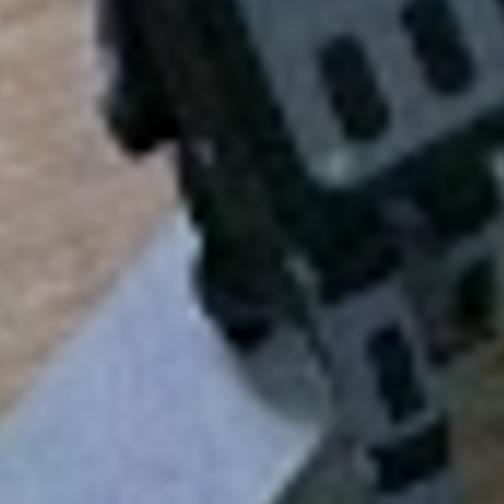

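Request:
move --target '[0,0,0.0015,0,0,0,-0.8,-0.8,0.5,-0.8,0.3,1,0.7,-0.95,0,0,0,0,0,0,0.9,0.9,0.36,0.36,-1,1,0,-0.2]' --speed 0.003

Scene clock: 15032.43 s.
left_arm: end_effector_position=(+0.4650, -0.4468, +0.1111) hand_measured=(-0.800, -0.800, +0.068, -0.800, -0.686, +1.000) hand_load_n=(+0.0, +0.0, +12.0, +0.0, +11.5, +2.0) hand_stopped_by=(target, target, force, target, force, target) hand_force_limit=0.70 hand_speed=-0.95 end_effector_quat_wxyz=(-0.302, +0.722, -0.575, +0.239) | right_arm: end_effector_position=(+0.2697, +0.2047, +0.1835) hand_measured=(+0.900, +0.900, +0.360, +0.360, -1.000, +1.000) hand_load_n=(+0.0, +0.0, +0.0, +0.0, +0.0, +0.5) hand_stopped_by=(target, target, target, target, target, target) hand_force_limit=0.00 hand_speed=-0.20 end_effector_quat_wxyz=(-0.275, +0.449, +0.849, +0.042)
Joint positions: left_arm=[2.443 -2.202 -1.262 2.438 -2.176 2.391] | right_arm=[-0.068 -1.42 1.981 1.5 1.279 -0.74]
Joint torques (N m): left_arm=[-6.21 54.08 32.56 -3.56 0.3 -0.37] | right_arm=[10.66 -34.83 -6.53 -0.11 -0.68 -1.53]
Wrist force (N, zeroed by zero_wrist_force on left_arm): left_arm=[-0.4 0.0 0.1] | right_arm=[0.6 0.0 -0.2]
Wrist torque (N m, zeroed by zero_wrist_force on left_arm): left_arm=[-0.03 0.10 -0.24] | right_arm=[0.03 -0.06 -0.07]
Wrist force, peak (N, zeroed by zero_wrist_force on left_arm): left_arm=[-0.4 -5.0 -2.8] | right_arm=[0.8 -0.3 -0.4]
Hand target: left_arm +0.4650, -0.4468, +0.1110; -0.302, +0.722, -0.575, +0.239 | right_arm +0.2697, +0.2047, +0.1835; -0.275, +0.449, +0.849, +0.042
Off the commanded pose: left_arm 0.000 m, 0 deg | right_arm 0.000 m, 0 deg.
move: done

Request:
move --target '[0,0,-0.012,0,0,0,-0.8,-0.8,0.5,-0.8,0.3,1,0.7,-0.95,0,0,0,0,0,0,0.9,0.9,0.36,0.36,-1,1,0,-0.2]' --speed 0.003 --stop_force 3

Request:
move --target '[-0.0071,-0.0071,-0.0004,0,0,-0.08333,-0.8,-0.8,0.5,-0.8,0.3,1,0.7,-0.95,0,0,0,0,0,0,0.9,0.9,0.36,0.36,-1,1,0,-0.2]' --speed 0.03

Request:
move --target '[0,0,-0.012,0,0,0,-0.8,-0.8,0.5,-0.8,0.3,1,0.7,-0.95,0,0,0,0,0,0,0.9,0.9,0.36,0.36,-1,1,0,-0.2]' --speed 0.003 --stop_force 3 --zero false

Request:
move --target '[-0.0087,-0.0050,-0.0004,0,0,-0.08333,-0.8,-0.8,0.5,-0.8,0.3,1,0.7,-0.95,0,0,0,0,0,0,0.9,0.9,0.36,0.36,-1,1,0,-0.2]' --speed 0.03

Request:
move --target '[0,0,-0.012,0,0,0,-0.8,-0.8,0.5,-0.8,0.3,1,0.7,-0.95,0,0,0,0,0,0,0.9,0.9,0.36,0.36,-1,1,0,-0.2]' --speed 0.003 --stop_force 3 --zero false

Scene clock: 15048.80 s.
left_arm: end_effector_position=(+0.4650, -0.4468, +0.1100) hand_measured=(-0.800, -0.800, +0.068, -0.800, -0.686, +1.000) hand_load_n=(+0.0, +0.0, +11.5, +0.0, +11.5, +1.5) hand_stopped_by=(target, target, force, target, force, target) hand_force_limit=0.70 hand_speed=-0.95 end_effector_quat_wxyz=(-0.302, +0.722, -0.575, +0.239) | right_arm: end_effector_position=(+0.2697, +0.2047, +0.1835) hand_measured=(+0.900, +0.900, +0.360, +0.360, -1.000, +1.000) hand_load_n=(+0.0, +0.0, +0.0, +0.0, -0.5, +0.5) hand_stopped_by=(target, target, target, target, target, target) hand_force_limit=0.00 hand_speed=-0.20 end_effector_quat_wxyz=(-0.275, +0.449, +0.849, +0.042)
Joint positions: left_arm=[2.443 -2.203 -1.263 2.44 -2.176 2.391] | right_arm=[-0.068 -1.42 1.981 1.5 1.279 -0.74]
Joint torques (N m): left_arm=[-3.55 42.94 25.95 -3.93 -1.32 0.08] | right_arm=[10.56 -34.11 -5.35 -0.16 -0.59 -1.51]
Wrist force (N, zeroed by zero_wrist_force on left_arm): left_arm=[-0.3 -5.3 -3.1] | right_arm=[0.6 -0.4 -0.2]
Wrist torque (N m, zeroed by zero_wrist_force on left_arm): left_arm=[-0.28 0.01 -0.10] | right_arm=[-0.02 -0.05 -0.09]
Wrist force, peak (N, zeroed by zero_wrist_force on left_arm): left_arm=[-0.3 -5.3 -3.1] | right_arm=[0.9 -0.1 -0.3]
Hand target: left_arm +0.4650, -0.4468, +0.1101; -0.302, +0.722, -0.574, +0.239 (not the last commanded pose) | right_arm +0.2697, +0.2047, +0.1835; -0.275, +0.449, +0.849, +0.042
Off the commanded pose: left_arm 0.006 m, 0 deg | right_arm 0.000 m, 0 deg.
move: contact (left_arm)

Scene clock: 15053.43 s.
left_arm: end_effector_position=(+0.4608, -0.4511, +0.1099) hand_measured=(-0.800, -0.800, +0.068, -0.800, -0.686, +1.000) hand_load_n=(+0.0, +0.0, +12.0, +0.0, +11.5, +2.0) hand_stopped_by=(target, target, force, target, force, target) hand_force_limit=0.70 hand_speed=-0.95 end_effector_quat_wxyz=(-0.268, +0.641, -0.664, +0.277) end_effector_velocity=(+0.001, +0.001, +0.000) end_effector_angular_velocity=(-0.001, -0.002, +0.009) | right_arm: end_effector_position=(+0.2697, +0.2047, +0.1835) hand_measured=(+0.900, +0.900, +0.360, +0.360, -1.000, +1.000) hand_load_n=(+0.0, +0.0, +0.0, +0.0, +0.0, +0.0) hand_stopped_by=(target, target, target, target, target, target) hand_force_limit=0.00 hand_speed=-0.20 end_effector_quat_wxyz=(-0.275, +0.449, +0.849, +0.042)
Joint positions: left_arm=[2.491 -2.114 -1.376 2.61 -1.995 2.681] | right_arm=[-0.068 -1.42 1.981 1.5 1.279 -0.74]
Joint velocities: left_arm=[0 -0.001 0 0 -0.006 -0.007] | right_arm=[within noise]
Joint torques (N m): left_arm=[-0.03 36.61 19.55 -2.54 -1.35 -1.2] | right_arm=[10.6 -34.24 -6.44 0 -0.58 -1.42]
Wrist force (N, zeroed by zero_wrist_force on left_arm): left_arm=[-0.6 -3.7 -0.4] | right_arm=[0.6 -0.1 -0.4]
Wrist torque (N m, zeroed by zero_wrist_force on left_arm): left_arm=[-0.14 0.09 -0.15] | right_arm=[0.03 -0.05 -0.07]
Wrist force, peak (N, zeroed by zero_wrist_force on left_arm): left_arm=[-0.5 -5.3 -2.8] | right_arm=[0.9 -0.2 -0.3]
Hand target: left_arm +0.4607, -0.4511, +0.1099; -0.268, +0.641, -0.664, +0.277 | right_arm +0.2697, +0.2047, +0.1835; -0.275, +0.449, +0.849, +0.042
Off the commanded pose: left_arm 0.000 m, 0 deg | right_arm 0.000 m, 0 deg.
move: done

Scene clock: 15054.63 s.
left_arm: end_effector_position=(+0.4608, -0.4510, +0.1098) hand_measured=(-0.800, -0.800, +0.068, -0.800, -0.686, +1.000) hand_load_n=(+0.0, +0.0, +11.5, +0.0, +11.5, +1.5) hand_stopped_by=(target, target, force, target, force, target) hand_force_limit=0.70 hand_speed=-0.95 end_effector_quat_wxyz=(-0.268, +0.641, -0.664, +0.277) | right_arm: end_effector_position=(+0.2697, +0.2047, +0.1835) hand_measured=(+0.900, +0.900, +0.360, +0.360, -1.000, +1.000) hand_load_n=(+0.0, +0.0, +0.0, +0.5, +0.0, +0.0) hand_stopped_by=(target, target, target, target, target, target) hand_force_limit=0.00 hand_speed=-0.20 end_effector_quat_wxyz=(-0.275, +0.449, +0.849, +0.042)
Joint positions: left_arm=[2.491 -2.115 -1.376 2.61 -1.996 2.68] | right_arm=[-0.068 -1.42 1.981 1.5 1.279 -0.74]
Joint torques (N m): left_arm=[-1.68 48.87 26.57 -4.15 -1.43 -1.12] | right_arm=[11.02 -34.31 -6.19 -0.15 -0.49 -1.47]
Wrist force (N, zeroed by zero_wrist_force on left_arm): left_arm=[-0.6 -5.5 -1.7] | right_arm=[0.5 0.1 -0.2]
Wrist torque (N m, zeroed by zero_wrist_force on left_arm): left_arm=[-0.20 0.07 -0.12] | right_arm=[0.05 -0.05 -0.07]
Wrist force, peak (N, zeroed by zero_wrist_force on left_arm): left_arm=[-0.8 -6.0 -1.6] | right_arm=[0.8 -0.2 -0.4]
Hand target: left_arm +0.4608, -0.4510, +0.1098; -0.268, +0.641, -0.664, +0.277 (not the last commanded pose) | right_arm +0.2697, +0.2047, +0.1835; -0.275, +0.449, +0.849, +0.042
Off the commanded pose: left_arm 0.007 m, 0 deg | right_arm 0.000 m, 0 deg.
move: contact (left_arm)

Scene clock: 15059.27 s.
left_arm: end_effector_position=(+0.4556, -0.4540, +0.1096) hand_measured=(-0.800, -0.800, +0.068, -0.800, -0.686, +1.000) hand_load_n=(+0.0, +0.0, +12.0, +0.0, +11.5, +2.5) hand_stopped_by=(target, target, force, target, force, target) hand_force_limit=0.70 hand_speed=-0.95 end_effector_quat_wxyz=(+0.230, -0.549, +0.742, -0.309) end_effector_velocity=(+0.001, +0.001, +0.000) end_effector_angular_velocity=(+0.001, -0.001, +0.009) | right_arm: end_effector_position=(+0.2697, +0.2047, +0.1835) hand_measured=(+0.900, +0.900, +0.360, +0.360, -1.000, +1.000) hand_load_n=(+0.0, +0.0, +0.0, +0.0, -0.5, +0.0) hand_stopped_by=(target, target, target, target, target, target) hand_force_limit=0.00 hand_speed=-0.20 end_effector_quat_wxyz=(-0.275, +0.449, +0.849, +0.042)
Joint positions: left_arm=[2.55 -2.056 -1.453 2.707 -1.78 2.932] | right_arm=[-0.068 -1.42 1.981 1.5 1.279 -0.74]
Joint velocities: left_arm=[0 0 -0.001 0 -0.007 -0.006] | right_arm=[within noise]
Joint torques (N m): left_arm=[-2.09 41.23 14.04 -0.11 -1.41 -1.22] | right_arm=[9.35 -34.56 -6.56 -0.26 -0.67 -1.53]
Wrist force (N, zeroed by zero_wrist_force on left_arm): left_arm=[-0.2 -2.5 -0.8] | right_arm=[0.6 -0.3 -0.2]
Wrist torque (N m, zeroed by zero_wrist_force on left_arm): left_arm=[-0.04 0.11 -0.17] | right_arm=[-0.01 -0.05 -0.08]
Wrist force, peak (N, zeroed by zero_wrist_force on left_arm): left_arm=[-0.6 -5.3 -1.5] | right_arm=[0.8 -0.2 -0.3]
Hand target: left_arm +0.4556, -0.4540, +0.1096; +0.230, -0.549, +0.742, -0.309 | right_arm +0.2697, +0.2047, +0.1835; -0.275, +0.449, +0.849, +0.042
Off the commanded pose: left_arm 0.000 m, 0 deg | right_arm 0.000 m, 0 deg.
move: done

Scene clock: 15060.57 s.
left_arm: end_effector_position=(+0.4556, -0.4540, +0.1095) hand_measured=(-0.800, -0.800, +0.068, -0.800, -0.686, +1.000) hand_load_n=(+0.0, +0.0, +12.0, +0.0, +11.0, +2.0) hand_stopped_by=(target, target, force, target, force, target) hand_force_limit=0.70 hand_speed=-0.95 end_effector_quat_wxyz=(+0.230, -0.549, +0.742, -0.309) | right_arm: end_effector_position=(+0.2697, +0.2047, +0.1835) hand_measured=(+0.900, +0.900, +0.360, +0.360, -1.000, +1.000) hand_load_n=(+0.0, +0.0, +0.0, +0.5, +0.0, +0.0) hand_stopped_by=(target, target, target, target, target, target) hand_force_limit=0.00 hand_speed=-0.20 end_effector_quat_wxyz=(-0.275, +0.449, +0.849, +0.042)
Joint positions: left_arm=[2.55 -2.056 -1.453 2.707 -1.78 2.932] | right_arm=[-0.068 -1.42 1.981 1.5 1.279 -0.74]
Joint torques (N m): left_arm=[5.13 45.75 28.16 -3.97 -1.31 -0.14] | right_arm=[9.68 -34.25 -5.6 -0.01 -0.72 -1.5]
Wrist force (N, zeroed by zero_wrist_force on left_arm): left_arm=[-0.1 -5.1 -1.9] | right_arm=[0.7 -0.2 -0.3]
Wrist torque (N m, zeroed by zero_wrist_force on left_arm): left_arm=[-0.19 0.09 -0.11] | right_arm=[0.01 -0.07 -0.08]
Wrist force, peak (N, zeroed by zero_wrist_force on left_arm): left_arm=[-0.1 -5.9 -2.3] | right_arm=[0.8 -0.1 -0.3]
Hand target: left_arm +0.4556, -0.4540, +0.1096; +0.230, -0.549, +0.742, -0.309 (not the last commanded pose) | right_arm +0.2697, +0.2047, +0.1835; -0.275, +0.449, +0.849, +0.042
Off the commanded pose: left_arm 0.007 m, 0 deg | right_arm 0.000 m, 0 deg.
move: contact (left_arm)

Request:
move --target '[-0.0097,-0.0026,-0.0004,0,0,-0.08333,-0.8,-0.8,0.5,-0.8,0.3,1,0.7,-0.95,0,0,0,0,0,0,0.9,0.9,0.36,0.36,-1,1,0,-0.2]' --speed 0.03

Request:
move --target '[0,0,-0.012,0,0,0,-0.8,-0.8,0.5,-0.8,0.3,1,0.7,-0.95,0,0,0,0,0,0,0.9,0.9,0.36,0.36,-1,1,0,-0.2]' --speed 0.003 --stop_force 3 --zero false

Request:
move --target '[-0.0100,0,-0.0004,0,0,-0.08333,-0.8,-0.8,0.5,-0.8,0.3,1,0.7,-0.95,0,0,0,0,0,0,0.9,0.9,0.36,0.36,-1,1,0,-0.2]' --speed 0.03

Request:
move --target '[0,0,-0.012,0,0,0,-0.8,-0.8,0.5,-0.8,0.3,1,0.7,-0.95,0,0,0,0,0,0,0.9,0.9,0.36,0.36,-1,1,0,-0.2]' --speed 0.003 --stop_force 3 --zero false

Request:
move --target '[-0.0097,0.0026,-0.0003,0,0,-0.08333,-0.8,-0.8,0.5,-0.8,0.3,1,0.7,-0.95,0,0,0,0,0,0,0.9,0.9,0.36,0.36,-1,1,0,-0.2]' --speed 0.03

Request:
move --target '[0,0,-0.012,0,0,0,-0.8,-0.8,0.5,-0.8,0.3,1,0.7,-0.95,0,0,0,0,0,0,0.9,0.9,0.36,0.36,-1,1,0,-0.2]' --speed 0.003 --stop_force 3 --zero false --cameras '["cam_high"]'

Request:
zoom_image --camera "cam_high" --region '[331, 210, 361, 240]'

Scene clock: 15083.93 s.
left_arm: end_effector_position=(+0.4498, -0.4555, +0.1093) hand_measured=(-0.800, -0.800, +0.068, -0.800, -0.686, +1.000) hand_load_n=(+0.0, +0.0, +12.0, +0.0, +11.0, +3.0) hand_stopped_by=(target, target, force, target, force, target) hand_force_limit=0.70 hand_speed=-0.95 end_effector_quat_wxyz=(+0.188, -0.447, +0.807, -0.337) end_effector_velocity=(+0.000, +0.000, +0.000) end_effector_angular_velocity=(+0.000, +0.001, +0.006) | right_arm: end_effector_position=(+0.2697, +0.2047, +0.1835) hand_measured=(+0.900, +0.900, +0.360, +0.360, -1.000, +1.000) hand_load_n=(+0.0, +0.0, +0.0, +0.0, -0.5, +0.5) hand_stopped_by=(target, target, target, target, target, target) hand_force_limit=0.00 hand_speed=-0.20 end_effector_quat_wxyz=(-0.275, +0.449, +0.849, +0.042)
Joint positions: left_arm=[2.616 -2.03 -1.489 2.739 -1.549 3.165] | right_arm=[-0.068 -1.42 1.981 1.5 1.279 -0.74]
Joint velocities: left_arm=[-0.001 -0.001 0 0 -0.005 -0.005] | right_arm=[within noise]
Joint torques (N m): left_arm=[-2.83 44.15 7.16 0.59 -1.27 -1.26] | right_arm=[10.32 -33.65 -5.98 -0.13 -0.55 -1.5]
Wrist force (N, zeroed by zero_wrist_force on left_arm): left_arm=[-0.4 -8.0 -0.6] | right_arm=[0.6 -0.1 -0.3]
Wrist torque (N m, zeroed by zero_wrist_force on left_arm): left_arm=[-0.15 0.05 -0.02] | right_arm=[0.02 -0.05 -0.08]
Wrist force, peak (N, zeroed by zero_wrist_force on left_arm): left_arm=[-0.3 -8.2 -0.6] | right_arm=[0.8 -0.2 -0.5]
Hand target: left_arm +0.4498, -0.4555, +0.1093; +0.188, -0.447, +0.807, -0.337 | right_arm +0.2697, +0.2047, +0.1835; -0.275, +0.449, +0.849, +0.042
Off the commanded pose: left_arm 0.000 m, 0 deg | right_arm 0.000 m, 0 deg.
move: done

Scene clock: 15084.47 s.
left_arm: end_effector_position=(+0.4498, -0.4555, +0.1093) hand_measured=(-0.800, -0.800, +0.068, -0.800, -0.686, +1.000) hand_load_n=(+0.0, -0.5, +12.5, +0.0, +11.0, +3.0) hand_stopped_by=(target, target, force, target, force, target) hand_force_limit=0.70 hand_speed=-0.95 end_effector_quat_wxyz=(+0.188, -0.447, +0.807, -0.337) | right_arm: end_effector_position=(+0.2697, +0.2047, +0.1835) hand_measured=(+0.900, +0.900, +0.360, +0.360, -1.000, +1.000) hand_load_n=(+0.0, +0.0, +0.0, +0.0, +0.0, +0.0) hand_stopped_by=(target, target, target, target, target, target) hand_force_limit=0.00 hand_speed=-0.20 end_effector_quat_wxyz=(-0.275, +0.449, +0.849, +0.042)
Joint positions: left_arm=[2.616 -2.03 -1.489 2.739 -1.549 3.165] | right_arm=[-0.068 -1.42 1.981 1.5 1.279 -0.74]
Joint torques (N m): left_arm=[-0.47 44.93 5.86 0.74 1.04 1.15] | right_arm=[9.85 -34.66 -5.43 0.01 -0.65 -1.42]
Wrist force (N, zeroed by zero_wrist_force on left_arm): left_arm=[-0.5 -7.9 -0.9] | right_arm=[0.6 0.0 -0.4]
Wrist torque (N m, zeroed by zero_wrist_force on left_arm): left_arm=[-0.11 0.05 -0.02] | right_arm=[0.05 -0.06 -0.07]
Wrist force, peak (N, zeroed by zero_wrist_force on left_arm): left_arm=[-0.7 -8.2 -0.9] | right_arm=[0.7 -0.3 -0.5]
Hand target: left_arm +0.4498, -0.4555, +0.1093; +0.188, -0.447, +0.807, -0.337 (not the last commanded pose) | right_arm +0.2697, +0.2047, +0.1835; -0.275, +0.449, +0.849, +0.042
Off the commanded pose: left_arm 0.007 m, 0 deg | right_arm 0.000 m, 0 deg.
move: contact (left_arm)

Scene clock: 15089.10 s.
left_arm: end_effector_position=(+0.4439, -0.4555, +0.1091) hand_measured=(-0.800, -0.800, +0.068, -0.800, -0.686, +1.000) hand_load_n=(+0.0, +0.0, +12.0, +0.0, +11.0, +2.5) hand_stopped_by=(target, target, force, target, force, target) hand_force_limit=0.70 hand_speed=-0.95 end_effector_quat_wxyz=(+0.142, -0.338, +0.859, -0.358) end_effector_velocity=(+0.001, +0.001, +0.000) end_effector_angular_velocity=(+0.000, +0.001, +0.007) | right_arm: end_effector_position=(+0.2697, +0.2047, +0.1835) hand_measured=(+0.900, +0.900, +0.360, +0.360, -1.000, +1.000) hand_load_n=(+0.0, +0.0, +0.0, +0.5, +0.0, +0.0) hand_stopped_by=(target, target, target, target, target, target) hand_force_limit=0.00 hand_speed=-0.20 end_effector_quat_wxyz=(-0.275, +0.449, +0.849, +0.042)
Joint positions: left_arm=[2.679 -2.04 -1.481 2.709 -1.321 3.399] | right_arm=[-0.068 -1.42 1.981 1.5 1.279 -0.74]
Joint velocities: left_arm=[0 0.001 0 0 -0.004 -0.005] | right_arm=[within noise]
Joint torques (N m): left_arm=[-1.08 26.26 22.29 -3.56 -1.63 -1.2] | right_arm=[10.27 -34.76 -6.34 -0.13 -0.61 -1.45]
Wrist force (N, zeroed by zero_wrist_force on left_arm): left_arm=[-1.1 -9.1 -0.4] | right_arm=[0.5 -0.2 -0.3]
Wrist torque (N m, zeroed by zero_wrist_force on left_arm): left_arm=[-0.18 0.05 0.03] | right_arm=[0.01 -0.03 -0.09]
Wrist force, peak (N, zeroed by zero_wrist_force on left_arm): left_arm=[-0.9 -9.5 -0.4] | right_arm=[0.9 -0.1 -0.1]
Hand target: left_arm +0.4438, -0.4555, +0.1091; +0.142, -0.338, +0.858, -0.358 | right_arm +0.2697, +0.2047, +0.1835; -0.275, +0.449, +0.849, +0.042
Off the commanded pose: left_arm 0.000 m, 0 deg | right_arm 0.000 m, 0 deg.
move: done

Scene clock: 15089.63 s.
left_arm: end_effector_position=(+0.4439, -0.4554, +0.1091) hand_measured=(-0.800, -0.800, +0.068, -0.800, -0.686, +1.000) hand_load_n=(+0.0, +0.0, +12.0, +0.0, +11.0, +2.5) hand_stopped_by=(target, target, force, target, force, target) hand_force_limit=0.70 hand_speed=-0.95 end_effector_quat_wxyz=(+0.142, -0.338, +0.859, -0.358) | right_arm: end_effector_position=(+0.2697, +0.2047, +0.1835) hand_measured=(+0.900, +0.900, +0.360, +0.360, -1.000, +1.000) hand_load_n=(+0.0, +0.0, +0.0, +0.0, +0.0, +0.0) hand_stopped_by=(target, target, target, target, target, target) hand_force_limit=0.00 hand_speed=-0.20 end_effector_quat_wxyz=(-0.275, +0.449, +0.849, +0.042)
Joint positions: left_arm=[2.679 -2.04 -1.481 2.709 -1.321 3.399] | right_arm=[-0.068 -1.42 1.981 1.5 1.279 -0.74]
Joint torques (N m): left_arm=[1.34 25.27 23.25 -2.85 1.4 1.29] | right_arm=[10.42 -33.97 -7.23 -0.04 -0.68 -1.54]
Wrist force (N, zeroed by zero_wrist_force on left_arm): left_arm=[-0.7 -9.0 -0.2] | right_arm=[0.5 0.0 -0.3]
Wrist torque (N m, zeroed by zero_wrist_force on left_arm): left_arm=[-0.18 0.00 0.06] | right_arm=[0.04 -0.04 -0.08]
Wrist force, peak (N, zeroed by zero_wrist_force on left_arm): left_arm=[-1.0 -9.2 -0.7] | right_arm=[0.8 -0.1 -0.3]
Hand target: left_arm +0.4439, -0.4554, +0.1091; +0.142, -0.338, +0.859, -0.358 (not the last commanded pose) | right_arm +0.2697, +0.2047, +0.1835; -0.275, +0.449, +0.849, +0.042
Off the commanded pose: left_arm 0.007 m, 0 deg | right_arm 0.000 m, 0 deg.
move: contact (left_arm)

Scene clock: 15094.27 s.
left_arm: end_effector_position=(+0.4381, -0.4539, +0.1089) hand_measured=(-0.800, -0.800, +0.068, -0.800, -0.686, +1.000) hand_load_n=(+0.0, +0.0, +12.5, +0.0, +11.0, +2.5) hand_stopped_by=(target, target, force, target, force, target) hand_force_limit=0.70 hand_speed=-0.95 end_effector_quat_wxyz=(+0.094, -0.223, +0.895, -0.374) end_effector_velocity=(+0.001, +0.000, +0.000) end_effector_angular_velocity=(+0.002, +0.000, +0.008) | right_arm: end_effector_position=(+0.2697, +0.2047, +0.1835) hand_measured=(+0.900, +0.900, +0.360, +0.360, -1.000, +1.000) hand_load_n=(+0.0, +0.0, +0.5, +0.0, +0.0, +0.0) hand_stopped_by=(target, target, target, target, target, target) hand_force_limit=0.00 hand_speed=-0.20 end_effector_quat_wxyz=(-0.275, +0.449, +0.849, +0.042)
Joint positions: left_arm=[2.732 -2.084 -1.432 2.615 -1.113 3.652] | right_arm=[-0.068 -1.42 1.981 1.5 1.279 -0.74]
Joint velocities: left_arm=[-0.001 0 0.001 0 -0.006 -0.006] | right_arm=[within noise]
Joint torques (N m): left_arm=[1.97 33.62 16.67 -1.69 -1.31 -1.3] | right_arm=[10.23 -34.14 -6.55 -0.13 -0.61 -1.59]
Wrist force (N, zeroed by zero_wrist_force on left_arm): left_arm=[-1.1 -10.1 -0.5] | right_arm=[0.6 -0.1 -0.3]
Wrist torque (N m, zeroed by zero_wrist_force on left_arm): left_arm=[-0.24 -0.01 0.08] | right_arm=[0.02 -0.06 -0.07]
Wrist force, peak (N, zeroed by zero_wrist_force on left_arm): left_arm=[-1.3 -10.4 -0.1] | right_arm=[0.9 -0.2 -0.2]
Hand target: left_arm +0.4380, -0.4539, +0.1089; +0.094, -0.223, +0.895, -0.374 | right_arm +0.2697, +0.2047, +0.1835; -0.275, +0.449, +0.849, +0.042
Off the commanded pose: left_arm 0.000 m, 0 deg | right_arm 0.000 m, 0 deg.
move: done

Scene clock: 15094.80 s.
left_arm: end_effector_position=(+0.4381, -0.4539, +0.1089) hand_measured=(-0.800, -0.800, +0.068, -0.800, -0.686, +1.000) hand_load_n=(+0.0, +0.0, +12.0, +0.0, +11.5, +2.5) hand_stopped_by=(target, target, force, target, force, target) hand_force_limit=0.70 hand_speed=-0.95 end_effector_quat_wxyz=(+0.094, -0.223, +0.895, -0.374) | right_arm: end_effector_position=(+0.2697, +0.2047, +0.1835) hand_measured=(+0.900, +0.900, +0.360, +0.360, -1.000, +1.000) hand_load_n=(+0.5, +0.0, +0.0, +0.0, +0.0, +0.0) hand_stopped_by=(target, target, target, target, target, target) hand_force_limit=0.00 hand_speed=-0.20 end_effector_quat_wxyz=(-0.275, +0.449, +0.849, +0.042)
Joint positions: left_arm=[2.732 -2.084 -1.432 2.615 -1.113 3.652] | right_arm=[-0.068 -1.42 1.981 1.5 1.279 -0.74]
Joint torques (N m): left_arm=[4.14 30.21 17.04 -2.31 1.16 1.43] | right_arm=[10.32 -33.31 -6.25 -0.08 -0.7 -1.52]
Wrist force (N, zeroed by zero_wrist_force on left_arm): left_arm=[-1.2 -10.0 -0.6] | right_arm=[0.6 -0.1 -0.4]
Wrist torque (N m, zeroed by zero_wrist_force on left_arm): left_arm=[-0.23 0.02 0.07] | right_arm=[0.03 -0.05 -0.08]
Wrist force, peak (N, zeroed by zero_wrist_force on left_arm): left_arm=[-1.4 -10.2 -0.6] | right_arm=[0.6 -0.2 -0.6]
Hand target: left_arm +0.4381, -0.4539, +0.1089; +0.094, -0.223, +0.895, -0.374 (not the last commanded pose) | right_arm +0.2697, +0.2047, +0.1835; -0.275, +0.449, +0.849, +0.042
Off the commanded pose: left_arm 0.007 m, 0 deg | right_arm 0.000 m, 0 deg.
move: contact (left_arm)
Images, in order (width x height): cam_high 672x504.

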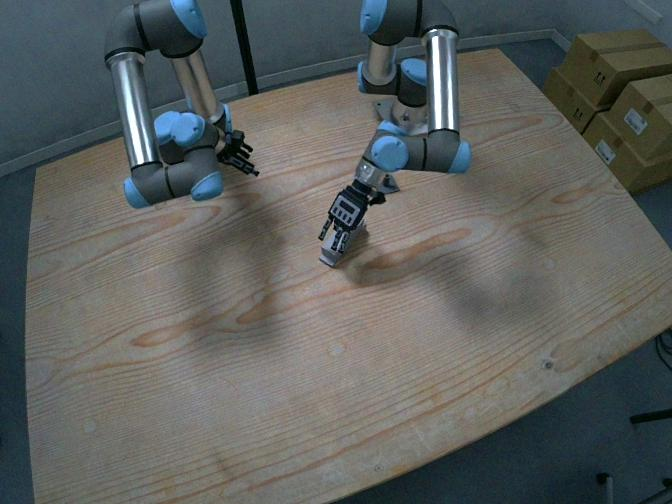

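Scaled by 16.800 from the camera's 672x504 image, which has a finer 960x720 frame.

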